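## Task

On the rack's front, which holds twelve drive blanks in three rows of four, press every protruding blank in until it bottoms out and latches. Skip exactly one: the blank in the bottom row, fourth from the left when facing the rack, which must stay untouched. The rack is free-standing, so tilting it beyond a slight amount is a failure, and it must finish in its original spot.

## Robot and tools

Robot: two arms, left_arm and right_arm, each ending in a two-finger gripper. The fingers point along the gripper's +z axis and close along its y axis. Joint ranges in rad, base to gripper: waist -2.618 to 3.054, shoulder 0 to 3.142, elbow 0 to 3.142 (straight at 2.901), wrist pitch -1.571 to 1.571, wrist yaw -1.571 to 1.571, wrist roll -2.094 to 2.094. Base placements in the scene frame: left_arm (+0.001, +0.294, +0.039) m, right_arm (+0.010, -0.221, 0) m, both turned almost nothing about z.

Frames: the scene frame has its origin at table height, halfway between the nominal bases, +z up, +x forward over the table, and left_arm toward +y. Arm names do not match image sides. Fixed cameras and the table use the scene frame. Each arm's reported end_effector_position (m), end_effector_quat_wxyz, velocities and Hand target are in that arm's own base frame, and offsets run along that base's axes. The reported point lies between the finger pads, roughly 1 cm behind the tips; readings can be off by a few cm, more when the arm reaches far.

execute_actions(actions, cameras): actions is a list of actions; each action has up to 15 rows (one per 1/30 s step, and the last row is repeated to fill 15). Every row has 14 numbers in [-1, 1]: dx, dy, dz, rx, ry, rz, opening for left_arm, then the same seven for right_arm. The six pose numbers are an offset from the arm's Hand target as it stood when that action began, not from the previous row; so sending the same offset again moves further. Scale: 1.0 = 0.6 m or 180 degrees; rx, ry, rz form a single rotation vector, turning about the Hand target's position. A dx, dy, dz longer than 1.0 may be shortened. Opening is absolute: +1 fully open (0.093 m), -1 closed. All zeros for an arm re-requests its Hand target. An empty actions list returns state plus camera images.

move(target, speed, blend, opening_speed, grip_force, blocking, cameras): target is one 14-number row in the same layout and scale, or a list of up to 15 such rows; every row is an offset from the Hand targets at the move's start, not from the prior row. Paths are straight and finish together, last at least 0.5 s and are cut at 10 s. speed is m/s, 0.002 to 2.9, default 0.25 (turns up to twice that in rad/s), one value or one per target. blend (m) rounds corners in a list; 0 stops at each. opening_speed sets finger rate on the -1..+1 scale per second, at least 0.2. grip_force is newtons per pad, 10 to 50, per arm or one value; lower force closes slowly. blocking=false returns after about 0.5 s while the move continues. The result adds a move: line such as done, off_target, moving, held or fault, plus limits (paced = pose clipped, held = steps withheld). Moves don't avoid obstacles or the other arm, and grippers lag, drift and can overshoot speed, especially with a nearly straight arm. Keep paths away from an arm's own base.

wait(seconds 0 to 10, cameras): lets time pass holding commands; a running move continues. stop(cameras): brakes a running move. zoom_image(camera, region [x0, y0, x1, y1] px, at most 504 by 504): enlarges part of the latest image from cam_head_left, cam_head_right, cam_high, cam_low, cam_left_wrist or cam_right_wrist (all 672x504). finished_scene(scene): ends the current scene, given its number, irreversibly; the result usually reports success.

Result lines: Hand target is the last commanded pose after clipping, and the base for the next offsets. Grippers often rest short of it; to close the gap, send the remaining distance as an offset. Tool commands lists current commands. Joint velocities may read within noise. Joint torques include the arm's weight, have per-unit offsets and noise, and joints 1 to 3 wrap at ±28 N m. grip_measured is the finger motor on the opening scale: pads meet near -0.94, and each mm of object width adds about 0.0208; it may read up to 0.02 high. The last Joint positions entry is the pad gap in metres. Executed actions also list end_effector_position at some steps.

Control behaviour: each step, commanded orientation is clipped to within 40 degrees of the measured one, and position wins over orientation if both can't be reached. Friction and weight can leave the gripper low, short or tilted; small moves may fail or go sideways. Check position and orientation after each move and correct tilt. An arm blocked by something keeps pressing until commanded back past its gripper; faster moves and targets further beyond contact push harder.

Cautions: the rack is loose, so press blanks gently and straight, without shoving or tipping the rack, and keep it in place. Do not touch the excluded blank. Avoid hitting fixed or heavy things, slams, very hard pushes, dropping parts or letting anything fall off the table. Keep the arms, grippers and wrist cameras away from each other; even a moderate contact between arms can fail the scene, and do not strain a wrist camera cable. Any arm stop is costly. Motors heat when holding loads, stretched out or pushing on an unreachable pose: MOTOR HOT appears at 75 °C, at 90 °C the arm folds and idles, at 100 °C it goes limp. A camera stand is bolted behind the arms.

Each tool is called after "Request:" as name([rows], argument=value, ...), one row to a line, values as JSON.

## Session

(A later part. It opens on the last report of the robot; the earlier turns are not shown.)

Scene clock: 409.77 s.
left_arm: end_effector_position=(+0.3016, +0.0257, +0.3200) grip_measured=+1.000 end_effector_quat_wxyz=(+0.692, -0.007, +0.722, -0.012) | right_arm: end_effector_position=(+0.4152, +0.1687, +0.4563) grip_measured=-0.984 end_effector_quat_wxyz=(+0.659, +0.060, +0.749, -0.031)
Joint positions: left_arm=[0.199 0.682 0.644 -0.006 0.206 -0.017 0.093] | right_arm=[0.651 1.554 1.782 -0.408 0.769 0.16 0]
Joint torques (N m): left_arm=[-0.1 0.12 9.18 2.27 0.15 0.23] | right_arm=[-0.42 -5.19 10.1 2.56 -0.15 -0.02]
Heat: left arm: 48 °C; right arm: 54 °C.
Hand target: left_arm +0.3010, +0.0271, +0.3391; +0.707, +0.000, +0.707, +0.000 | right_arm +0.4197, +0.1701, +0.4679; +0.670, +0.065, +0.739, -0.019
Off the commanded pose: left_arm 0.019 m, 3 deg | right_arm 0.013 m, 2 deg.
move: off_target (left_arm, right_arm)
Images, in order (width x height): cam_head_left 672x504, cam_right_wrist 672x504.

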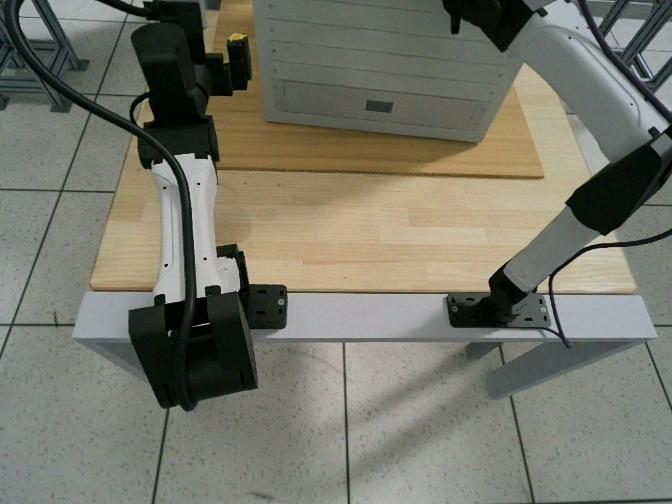

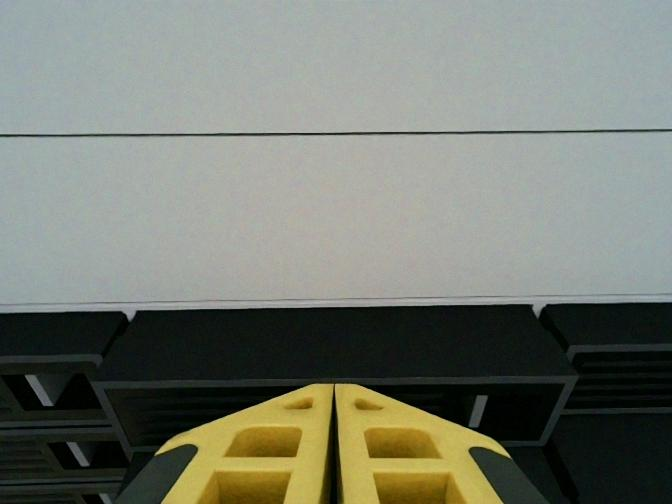

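Request:
move(target=[0, 0, 0, 0, 0, 0, 1, 0.0133, -0.0014, 0.0, 0, 0, 0, -1], speed=0.03, cameras=["cam_right_wrist", "cam_head_left"])

Request:
zoom_image(camera="cam_head_left", region=[430, 80, 530, 155])

Scene clock: 415.60 s.
left_arm: end_effector_position=(+0.3016, +0.0257, +0.3200) grip_measured=+1.000 end_effector_quat_wxyz=(+0.692, -0.007, +0.722, -0.012) | right_arm: end_effector_position=(+0.4223, +0.1681, +0.4564) grip_measured=-0.984 end_effector_quat_wxyz=(+0.659, +0.060, +0.749, -0.031)
Joint positions: left_arm=[0.199 0.682 0.644 -0.006 0.206 -0.017 0.093] | right_arm=[0.635 1.575 1.803 -0.408 0.754 0.157 0]
Joint torques (N m): left_arm=[-0.08 0.14 9.17 2.26 0.15 0.24] | right_arm=[-0.49 -5.15 10.1 2.61 -0.14 -0.02]
Heat: left arm: 48 °C; right arm: 54 °C.
Hand target: left_arm +0.3010, +0.0271, +0.3391; +0.707, +0.000, +0.707, +0.000 | right_arm +0.4277, +0.1693, +0.4679; +0.670, +0.065, +0.739, -0.019
Off the commanded pose: left_arm 0.019 m, 3 deg | right_arm 0.013 m, 2 deg.
move: off_target (left_arm, right_arm)
Images, in order (width x height): cam_head_left 672x504, cam_right_wrist 672x504.

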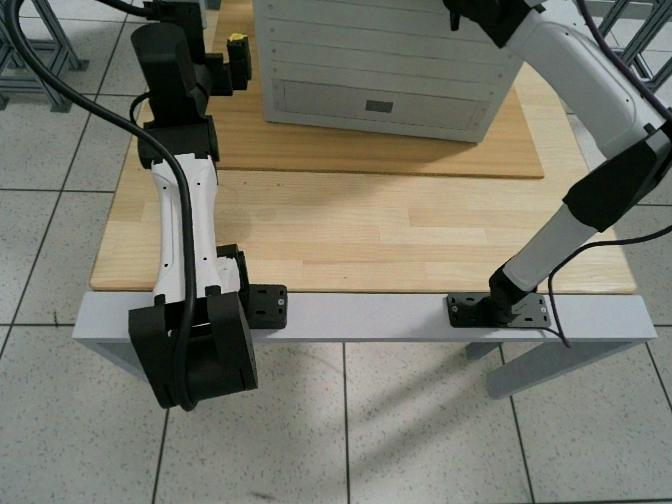

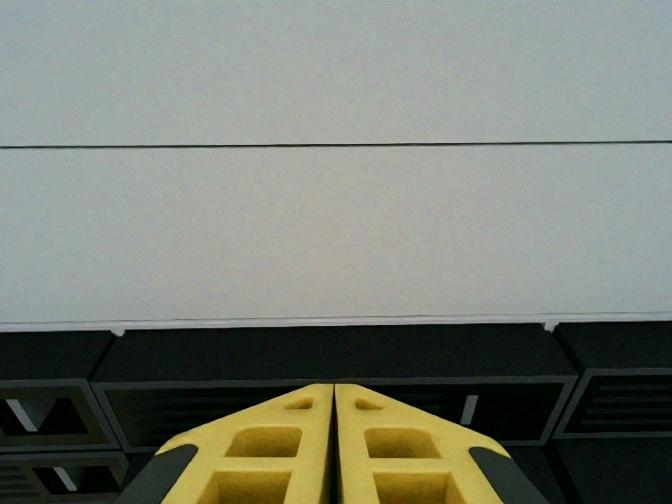

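Scaled by 5.040 from the camera's 672x504 image, which has a finer 960x720 frame.

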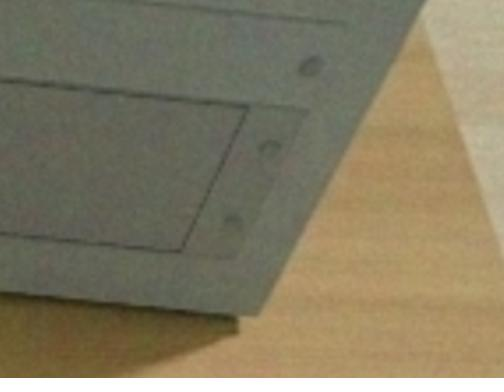

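Request:
move(target=[0, 0, 0, 0, 0, 0, 1, 0.0066, -0.0007, 0.0, 0, 0, 0, -1], speed=0.02, cameras=["cam_right_wrist", "cam_head_left"])

Request:
zoom_image(camera="cam_head_left", region=[430, 80, 530, 155])

Scene clock: 422.70 s.
left_arm: end_effector_position=(+0.3016, +0.0257, +0.3200) grip_measured=+1.000 end_effector_quat_wxyz=(+0.692, -0.007, +0.722, -0.012) | right_arm: end_effector_position=(+0.4241, +0.1678, +0.4573) grip_measured=-0.984 end_effector_quat_wxyz=(+0.659, +0.060, +0.749, -0.030)
Joint positions: left_arm=[0.199 0.682 0.644 -0.006 0.206 -0.017 0.093] | right_arm=[0.631 1.58 1.811 -0.408 0.748 0.155 0]
Joint torques (N m): left_arm=[-0.12 0.13 9.17 2.25 0.14 0.24] | right_arm=[-0.85 -4.79 10.41 2.62 -0.19 -0.03]
Heat: left arm: 48 °C; right arm: 54 °C.
Hand target: left_arm +0.3010, +0.0271, +0.3391; +0.707, +0.000, +0.707, +0.000 | right_arm +0.4317, +0.1688, +0.4679; +0.670, +0.065, +0.739, -0.019
Off the commanded pose: left_arm 0.019 m, 3 deg | right_arm 0.013 m, 2 deg.
move: off_target (left_arm, right_arm)
Images, in order (width x height): cam_head_left 672x504, cam_right_wrist 672x504.

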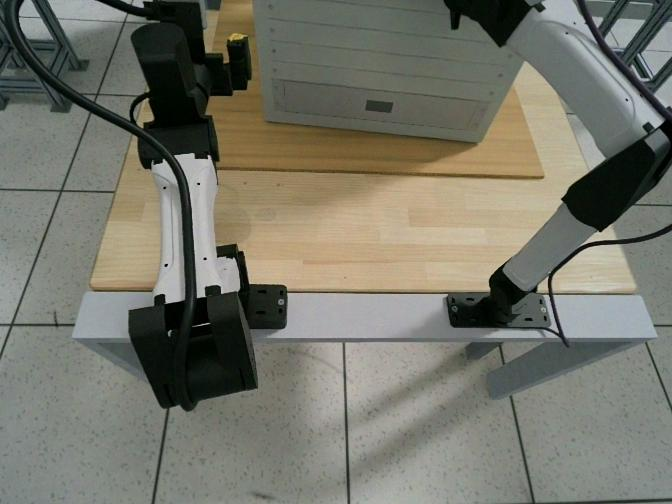

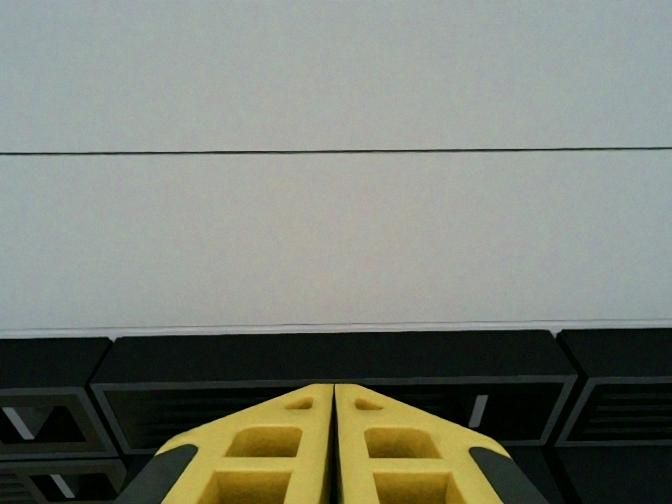

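Scaled by 5.040 from the camera's 672x504 image, which has a finer 960x720 frame.

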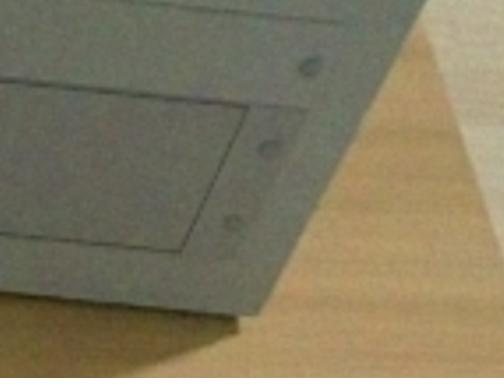

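Request:
move(target=[0, 0, 0, 0, 0, 0, 1, 0.0083, -0.0008, -0.002, 0, 0, 0, -1], speed=0.02, cameras=["cam_right_wrist", "cam_head_left"])

Request:
zoom_image(camera="cam_head_left", region=[430, 80, 530, 155])

Scene clock: 436.87 s.
left_arm: end_effector_position=(+0.3016, +0.0257, +0.3200) grip_measured=+1.000 end_effector_quat_wxyz=(+0.692, -0.007, +0.722, -0.012) | right_arm: end_effector_position=(+0.4245, +0.1685, +0.4571) grip_measured=-0.984 end_effector_quat_wxyz=(+0.658, +0.058, +0.750, -0.030)
Joint positions: left_arm=[0.199 0.682 0.644 -0.006 0.206 -0.017 0.093] | right_arm=[0.631 1.583 1.817 -0.414 0.745 0.154 0]
Joint torques (N m): left_arm=[-0.12 0.12 9.17 2.26 0.14 0.24] | right_arm=[-1.63 -4.08 10.28 2.8 -0.27 -0.04]
Heat: left arm: 48 °C; right arm: 56 °C.
Hand target: left_arm +0.3010, +0.0271, +0.3391; +0.707, +0.000, +0.707, +0.000 | right_arm +0.4366, +0.1685, +0.4667; +0.670, +0.065, +0.739, -0.019
Off the commanded pose: left_arm 0.019 m, 3 deg | right_arm 0.015 m, 2 deg.
move: off_target (left_arm, right_arm)
Images, in order (width x height): cam_head_left 672x504, cam_right_wrist 672x504.

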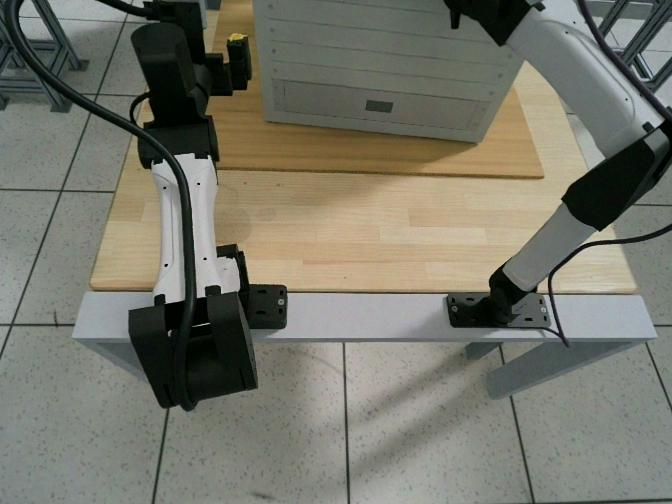

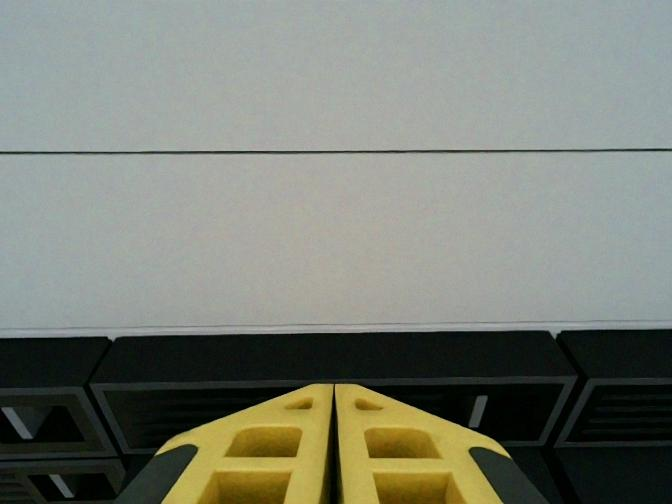

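Scaled by 5.040 from the camera's 672x504 image, which has a finer 960x720 frame.

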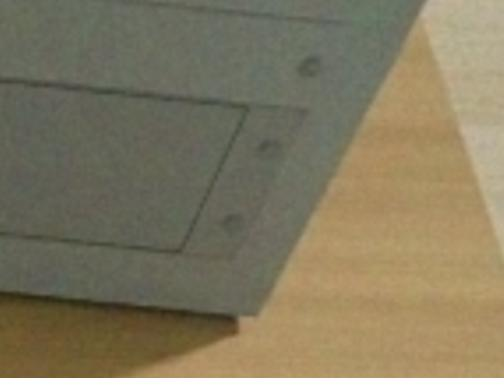

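Request:
move(target=[0, 0, 0, 0, 0, 0, 1, -0.11, 0.011, 0.02, 0, -0.042, 0, -1], speed=0.1, cameras=["cam_right_wrist", "cam_head_left"])

Scene clock: 445.67 s.
left_arm: end_effector_position=(+0.3016, +0.0257, +0.3200) grip_measured=+1.000 end_effector_quat_wxyz=(+0.692, -0.007, +0.722, -0.012) | right_arm: end_effector_position=(+0.3777, +0.1808, +0.4659) grip_measured=-0.984 end_effector_quat_wxyz=(+0.705, +0.052, +0.707, -0.023)
Joint positions: left_arm=[0.199 0.682 0.644 -0.006 0.206 -0.017 0.093] | right_arm=[0.757 1.421 1.557 -0.143 0.863 0.047 0]
Joint torques (N m): left_arm=[-0.09 0.1 9.18 2.26 0.14 0.23] | right_arm=[0.51 -7.45 7.08 2.55 0.1 -0.02]
Heat: left arm: 48 °C; right arm: 56 °C.
Hand target: left_arm +0.3010, +0.0271, +0.3391; +0.707, +0.000, +0.707, +0.000 | right_arm +0.3707, +0.1749, +0.4788; +0.717, +0.066, +0.693, -0.015
Off the commanded pose: left_arm 0.019 m, 3 deg | right_arm 0.016 m, 3 deg.
move: off_target (left_arm, right_arm)
Images, in order (width x height): cam_head_left 672x504, cam_right_wrist 672x504.

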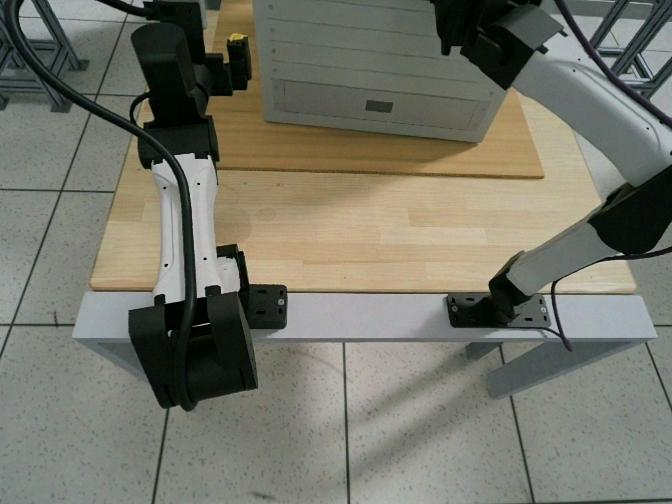

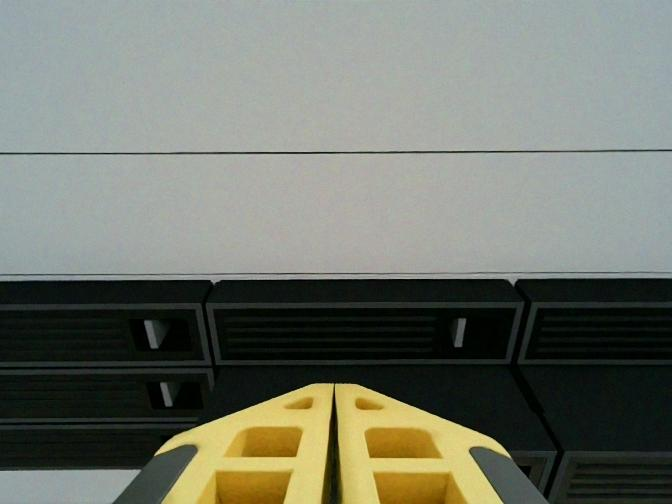

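Request:
zoom_image(camera="cam_right_wrist", region=[100, 240, 436, 400])

Request:
zoom_image(camera="cam_right_wrist", region=[336, 240, 672, 400])

Scaled by 1.500 from the camera's 672x504 image, which has a finer 960x720 frame.

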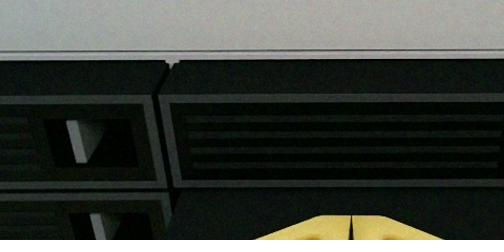

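Scaled by 1.500 from the camera's 672x504 image, which has a finer 960x720 frame.

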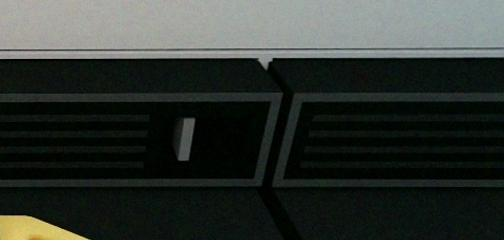

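Request:
move(target=[0, 0, 0, 0, 0, 0, 1, 0.0083, 0, -0.066, 0, 0.042, 0, -1], speed=0.1, cameras=["cam_right_wrist"])

Scene clock: 466.40 s.
left_arm: end_effector_position=(+0.3016, +0.0257, +0.3200) grip_measured=+1.000 end_effector_quat_wxyz=(+0.692, -0.007, +0.722, -0.012) | right_arm: end_effector_position=(+0.3764, +0.1796, +0.4375) grip_measured=-0.984 end_effector_quat_wxyz=(+0.670, +0.059, +0.740, -0.022)
Joint positions: left_arm=[0.199 0.682 0.644 -0.006 0.206 -0.017 0.093] | right_arm=[0.757 1.421 1.552 -0.287 0.863 0.166 0]
Joint torques (N m): left_arm=[-0.09 0.13 9.2 2.26 0.15 0.24] | right_arm=[-0.51 -6.26 7.43 2.13 -0.04 0.19]
Heat: left arm: 49 °C; right arm: 52 °C.
Hand target: left_arm +0.3010, +0.0271, +0.3391; +0.707, +0.000, +0.707, +0.000 | right_arm +0.3757, +0.1750, +0.4391; +0.670, +0.065, +0.739, -0.019
Off the commanded pose: left_arm 0.019 m, 3 deg | right_arm 0.005 m, 1 deg.
move: off_target (left_arm)
Images, in order (width x height): cam_right_wrist 672x504.

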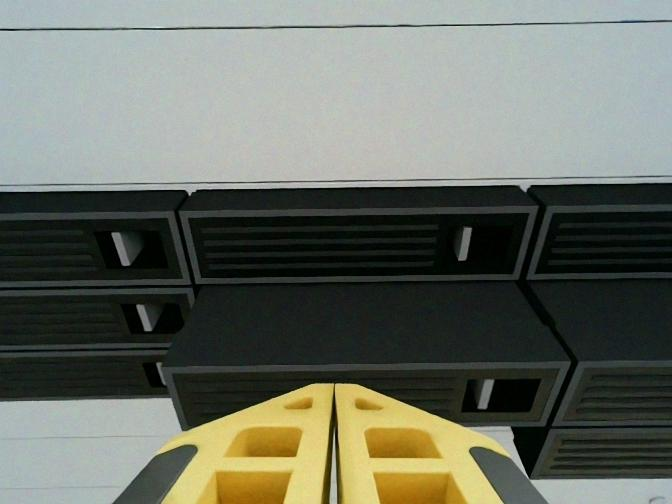

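Request:
move(target=[0, 0, 0, 0, 0, 0, 1, 0.0133, -0.006, -0.0118, 0, 0.008, 0, -1], speed=0.05, cameras=["cam_right_wrist"])

Scene clock: 482.80 s.
left_arm: end_effector_position=(+0.3016, +0.0257, +0.3199) grip_measured=+1.000 end_effector_quat_wxyz=(+0.691, -0.007, +0.722, -0.012) | right_arm: end_effector_position=(+0.3815, +0.1706, +0.4322) grip_measured=-0.984 end_effector_quat_wxyz=(+0.662, +0.064, +0.746, -0.026)
Joint positions: left_arm=[0.199 0.682 0.644 -0.007 0.206 -0.017 0.093] | right_arm=[0.726 1.421 1.552 -0.314 0.843 0.184 0]
Joint torques (N m): left_arm=[-0.08 0.1 9.18 2.26 0.15 0.23] | right_arm=[-0.31 -4.97 8.24 2.12 -0.13 0.13]
Heat: left arm: 49 °C; right arm: 51 °C.
Hand target: left_arm +0.3010, +0.0271, +0.3391; +0.707, +0.000, +0.707, -0.001 | right_arm +0.3836, +0.1714, +0.4320; +0.661, +0.065, +0.748, -0.020
Off the commanded pose: left_arm 0.019 m, 3 deg | right_arm 0.002 m, 1 deg.
move: off_target (left_arm)
Images, in order (width x height): cam_right_wrist 672x504.

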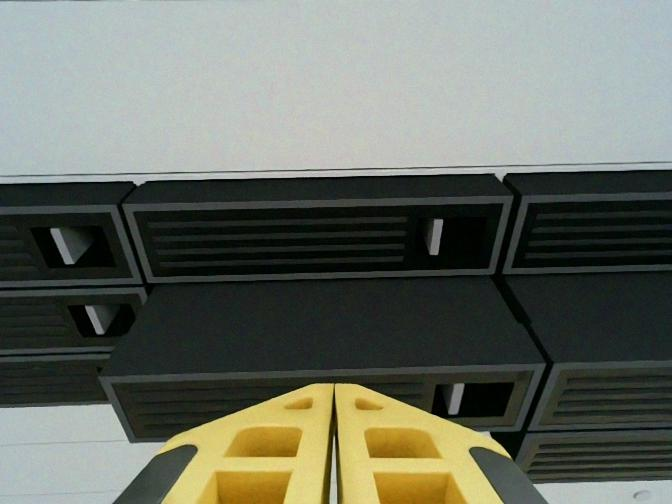

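Request:
move([
  [0, 0, 0, 0, 0, 0, 1, 0.0633, -0.003, -0.005, -0.008, 0, 0, -1],
  [0, 0, 0, 0, 0, 0, 1, 0.0883, -0.005, -0.005, -0.008, 0, 0, -1],
], speed=[0.04, 0.02], blend=[0.005, 0], cameras=["cam_right_wrist", "cam_head_left"])

Request:
zoom_image(camera="cam_head_left", region=[430, 80, 530, 155])

Scene clock: 494.57 s.
left_arm: end_effector_position=(+0.3016, +0.0257, +0.3199) grip_measured=+1.000 end_effector_quat_wxyz=(+0.691, -0.007, +0.722, -0.012) | right_arm: end_effector_position=(+0.4247, +0.1662, +0.4162) grip_measured=-0.984 end_effector_quat_wxyz=(+0.647, +0.050, +0.760, -0.046)
Joint positions: left_arm=[0.199 0.682 0.644 -0.007 0.206 -0.017 0.093] | right_arm=[0.628 1.535 1.624 -0.309 0.752 0.145 0]
Joint torques (N m): left_arm=[-0.09 0.12 9.18 2.26 0.14 0.24] | right_arm=[-1.36 -4.16 11.06 2.82 -0.31 -0.02]
Heat: left arm: 49 °C; right arm: 52 °C.
Hand target: left_arm +0.3010, +0.0271, +0.3391; +0.707, +0.000, +0.707, -0.001 | right_arm +0.4366, +0.1683, +0.4292; +0.662, +0.056, +0.747, -0.029
Off the commanded pose: left_arm 0.019 m, 3 deg | right_arm 0.018 m, 3 deg.
move: off_target (left_arm, right_arm)
Images, in order (width x height): cam_head_left 672x504, cam_right_wrist 672x504.

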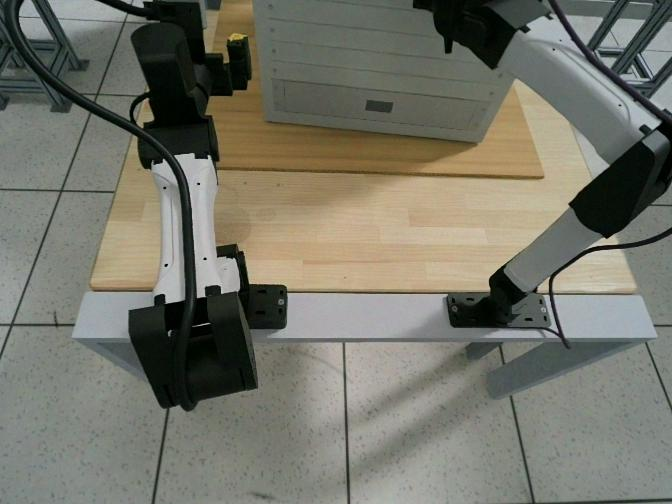

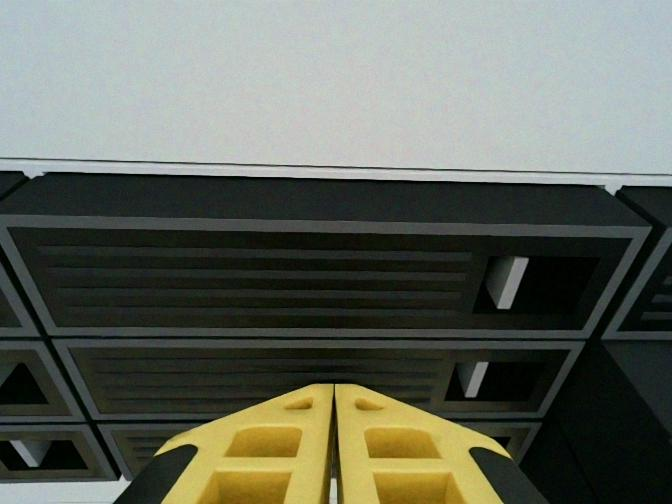

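Scaled by 5.040 from the camera's 672x504 image, which has a finer 960x720 frame.

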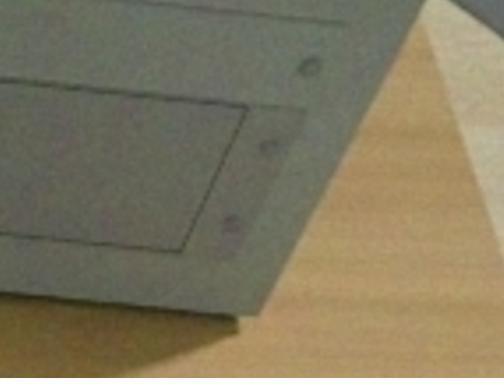

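Request:
move([
  [0, 0, 0, 0, 0, 0, 1, -0.144, 0.015, 0.018, 0, 0, 0, -1],
  [0, 0, 0, 0, 0, 0, 1, -0.169, -0.167, -0.0237, 0, 0, 0, -1],
  [0, 0, 0, 0, 0, 0, 1, -0.1243, -0.1713, 0.023, 0, 0, 0, -1],
], speed=[0.1, 0.12, 0.06], blend=[0.02, 0.01, 0], cameras=["cam_right_wrist", "cam_high"])

Scene clock: 518.37 s.
left_arm: end_effector_position=(+0.3016, +0.0257, +0.3199) grip_measured=+1.000 end_effector_quat_wxyz=(+0.691, -0.007, +0.722, -0.012) | right_arm: end_effector_position=(+0.3609, +0.0651, +0.4338) grip_measured=-0.984 end_effector_quat_wxyz=(+0.657, +0.059, +0.751, -0.034)
Joint positions: left_arm=[0.199 0.682 0.644 -0.007 0.206 -0.017 0.093] | right_arm=[0.418 1.161 1.383 -0.379 0.542 0.109 0]
Joint torques (N m): left_arm=[-0.1 0.13 9.17 2.26 0.15 0.23] | right_arm=[-0.29 -2.37 10.35 2.3 -0.19 -0.04]
Heat: left arm: 49 °C; right arm: 53 °C.
Hand target: left_arm +0.3010, +0.0271, +0.3391; +0.707, +0.000, +0.707, -0.001 | right_arm +0.3620, +0.0656, +0.4430; +0.662, +0.056, +0.747, -0.029
Off the commanded pose: left_arm 0.019 m, 3 deg | right_arm 0.009 m, 1 deg.
move: off_target (left_arm)
Images, in order (width x height): cam_high 672x504, cam_right_wrist 672x504.

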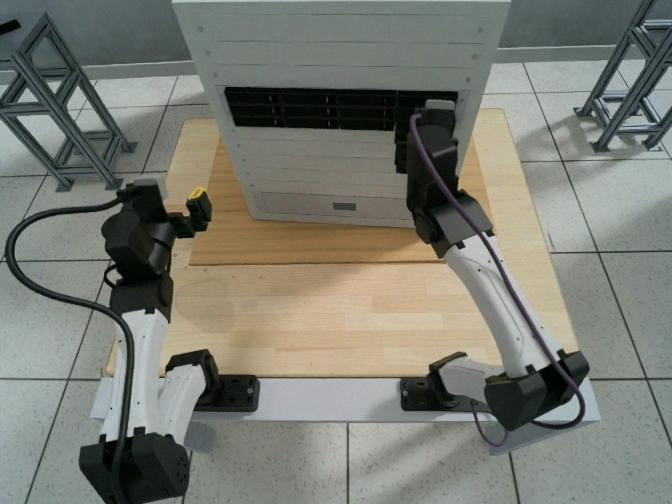

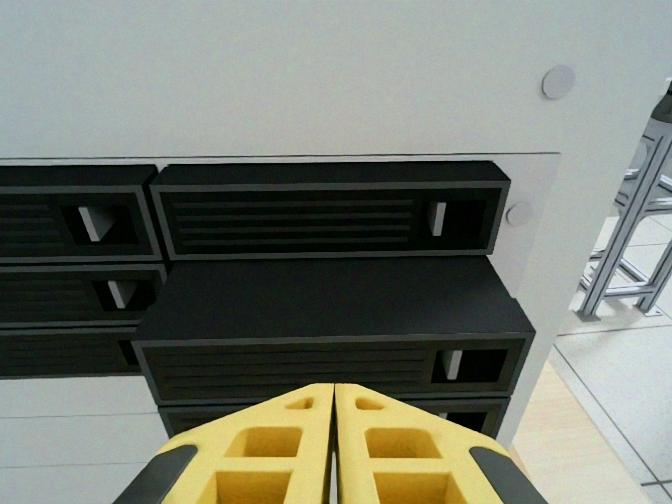

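Request:
move([
  [0, 0, 0, 0, 0, 0, 1, 0.08, -0.0055, -0.0033, -0.008, 0, 0, -1],
  [0, 0, 0, 0, 0, 0, 1, 0.107, -0.0075, -0.0033, -0.008, 0, 0, -1],
], speed=[0.04, 0.02], blend=[0.005, 0], cameras=["cam_right_wrist", "cam_head_left"])

Request:
zoom_image(camera="cam_head_left", region=[430, 80, 530, 155])

Scene clock: 538.87 s.
left_arm: end_effector_position=(+0.3016, +0.0257, +0.3199) grip_measured=+1.000 end_effector_quat_wxyz=(+0.691, -0.007, +0.722, -0.012) | right_arm: end_effector_position=(+0.4152, +0.0604, +0.4245) grip_measured=-0.984 end_effector_quat_wxyz=(+0.642, +0.046, +0.764, -0.049)
Joint positions: left_arm=[0.199 0.682 0.644 -0.007 0.206 -0.017 0.093] | right_arm=[0.319 1.336 1.491 -0.345 0.449 0.066 0]
Joint torques (N m): left_arm=[-0.09 0.13 9.2 2.26 0.15 0.24] | right_arm=[-0.91 -2.37 10.85 3.05 -0.29 -0.04]
Heat: left arm: 50 °C; right arm: 53 °C.
Hand target: left_arm +0.3010, +0.0271, +0.3391; +0.707, +0.000, +0.707, -0.001 | right_arm +0.4263, +0.0611, +0.4410; +0.662, +0.048, +0.747, -0.038
Off the commanded pose: left_arm 0.019 m, 3 deg | right_arm 0.020 m, 3 deg.
move: off_target (left_arm, right_arm)
Images, in order (width x height): cam_head_left 672x504, cam_right_wrist 672x504.

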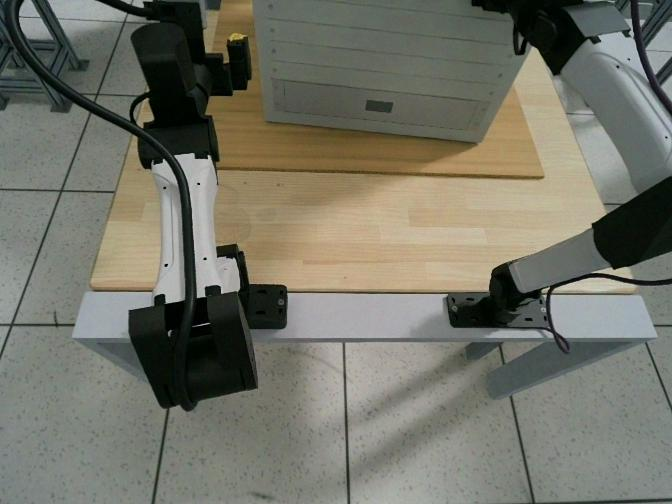

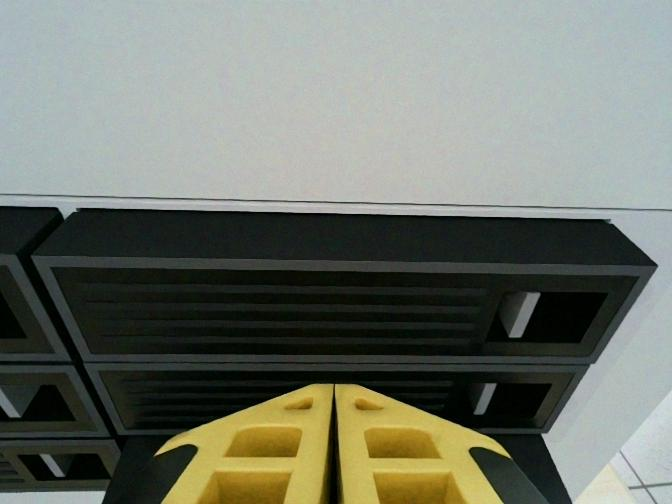

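Scaled by 5.040 from the camera's 672x504 image, which has a finer 960x720 frame.

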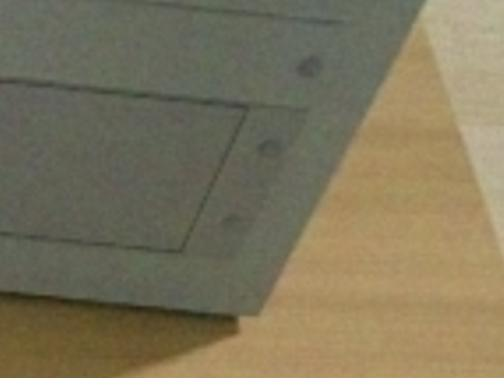

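Request:
move([
  [0, 0, 0, 0, 0, 0, 1, -0.1, 0.011, 0.0133, 0, 0, 0, -1],
  [0, 0, 0, 0, 0, 0, 1, -0.25, 0.08, 0.04, 0, 0, 0, -1],
], speed=[0.1, 0.15], blend=[0.02, 0], cameras=["all"])

Scene clock: 547.93 s.
left_arm: end_effector_position=(+0.3016, +0.0257, +0.3199) grip_measured=+1.000 end_effector_quat_wxyz=(+0.691, -0.007, +0.722, -0.012) | right_arm: end_effector_position=(+0.2800, +0.1129, +0.4544) grip_measured=-0.984 end_effector_quat_wxyz=(+0.656, +0.035, +0.753, -0.045)
Joint positions: left_arm=[0.199 0.682 0.644 -0.007 0.206 -0.017 0.093] | right_arm=[0.858 1.09 1.472 -0.62 0.96 0.175 0]
Joint torques (N m): left_arm=[-0.06 0.12 9.18 2.25 0.16 0.23] | right_arm=[0.77 -2.17 9.36 2.04 0.24 0.14]
Heat: left arm: 50 °C; right arm: 55 °C.
Hand target: left_arm +0.3010, +0.0271, +0.3391; +0.707, +0.000, +0.707, -0.001 | right_arm +0.2763, +0.1091, +0.4649; +0.662, +0.048, +0.747, -0.039
Off the commanded pose: left_arm 0.019 m, 3 deg | right_arm 0.012 m, 2 deg.
move: off_target (left_arm, right_arm)

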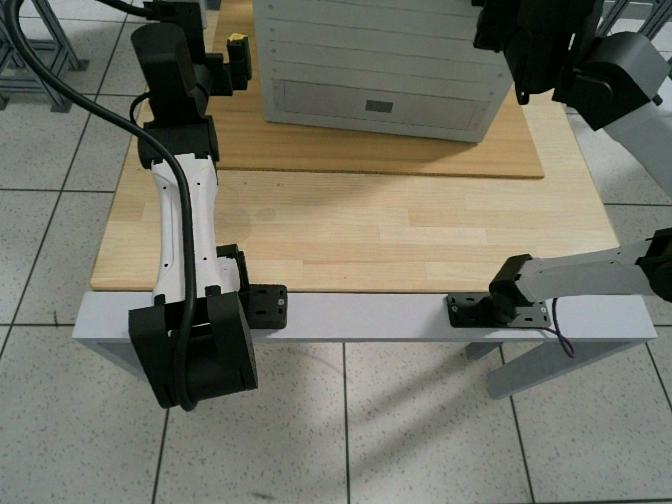

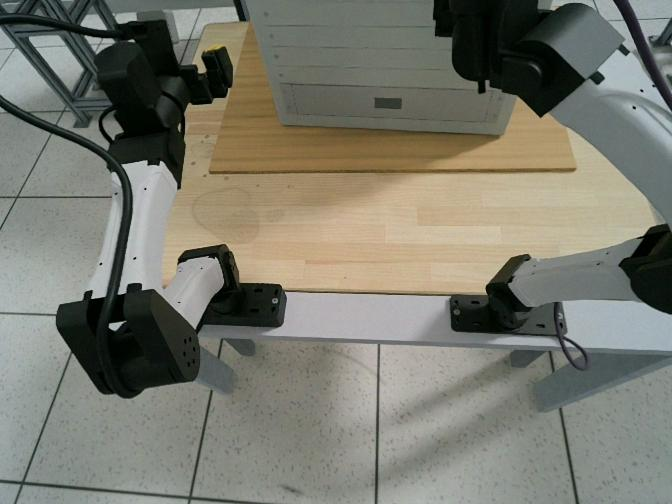

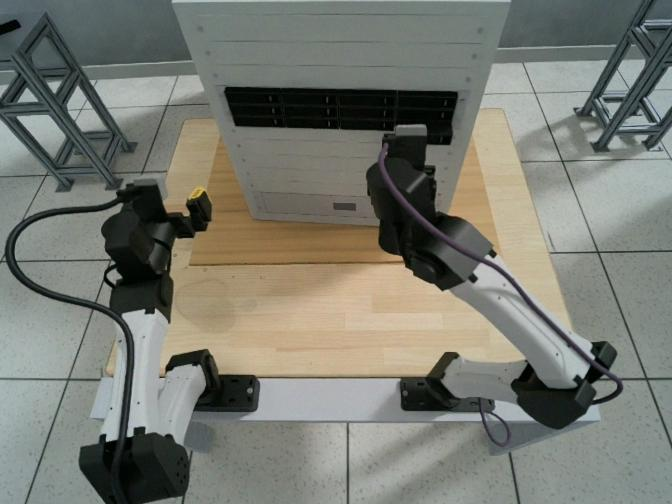

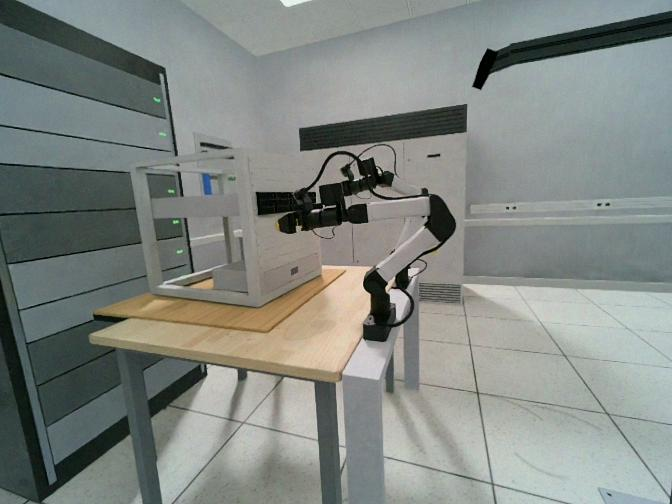

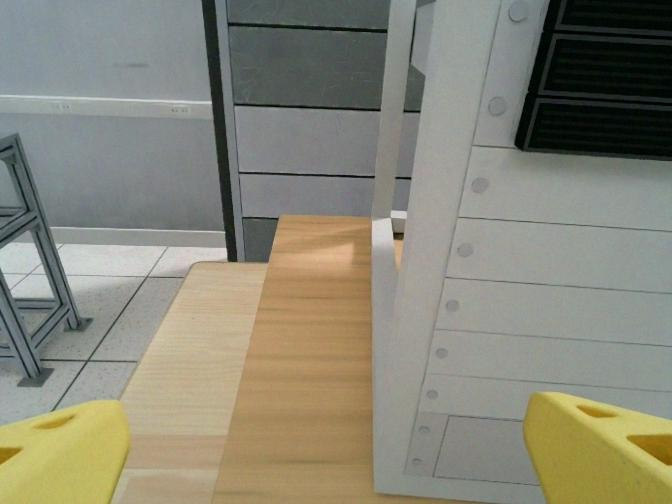

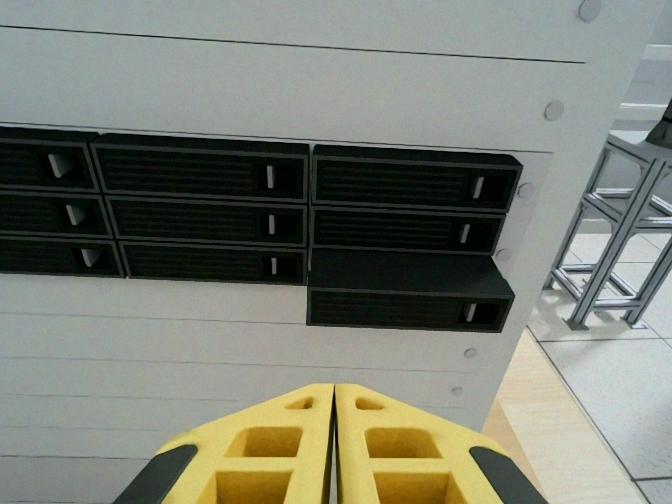

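Request:
zoom_image(camera="cam_right_wrist", region=[250, 120, 550, 345])

Request:
zoom_image(camera="cam_right_wrist", region=[0, 100, 300, 325])

Request:
zoom_image(camera="cam_high", region=[210, 70, 480, 160])

Request:
zoom_image(camera="cam_left_wrist", region=[480, 0, 672, 180])

Scaled by 1.680 from the camera's 672x504 image, which has a finer 960x720 frame.

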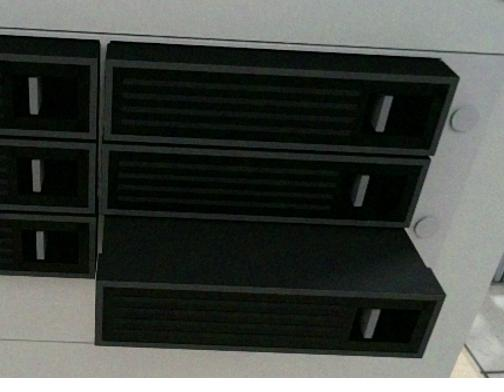

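Scaled by 1.680 from the camera's 672x504 image, which has a finer 960x720 frame.

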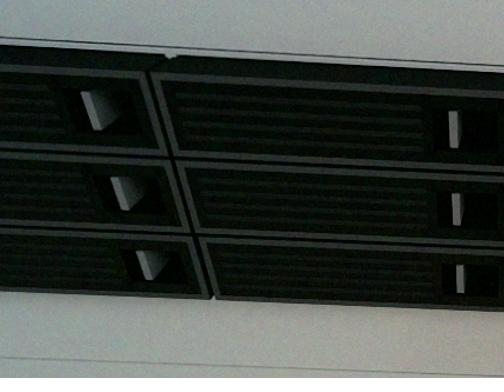

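Scaled by 1.867 from the camera's 672x504 image, which has a finer 960x720 frame.

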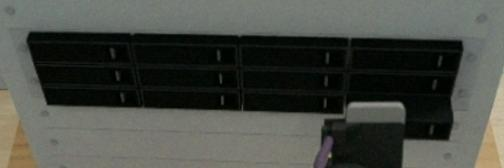

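Scaled by 2.625 from the camera's 672x504 image, which has a finer 960x720 frame.

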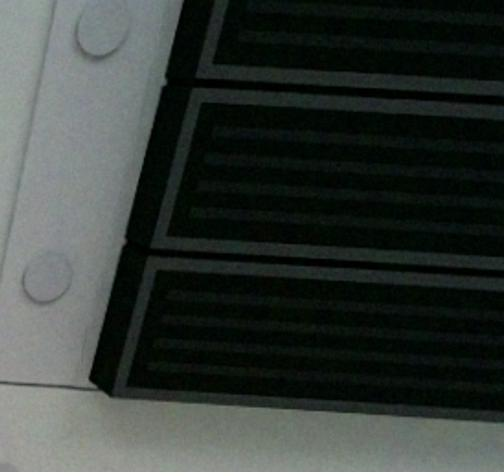

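Request:
finished_scene(scene=1)

The scene is finished: the task was done.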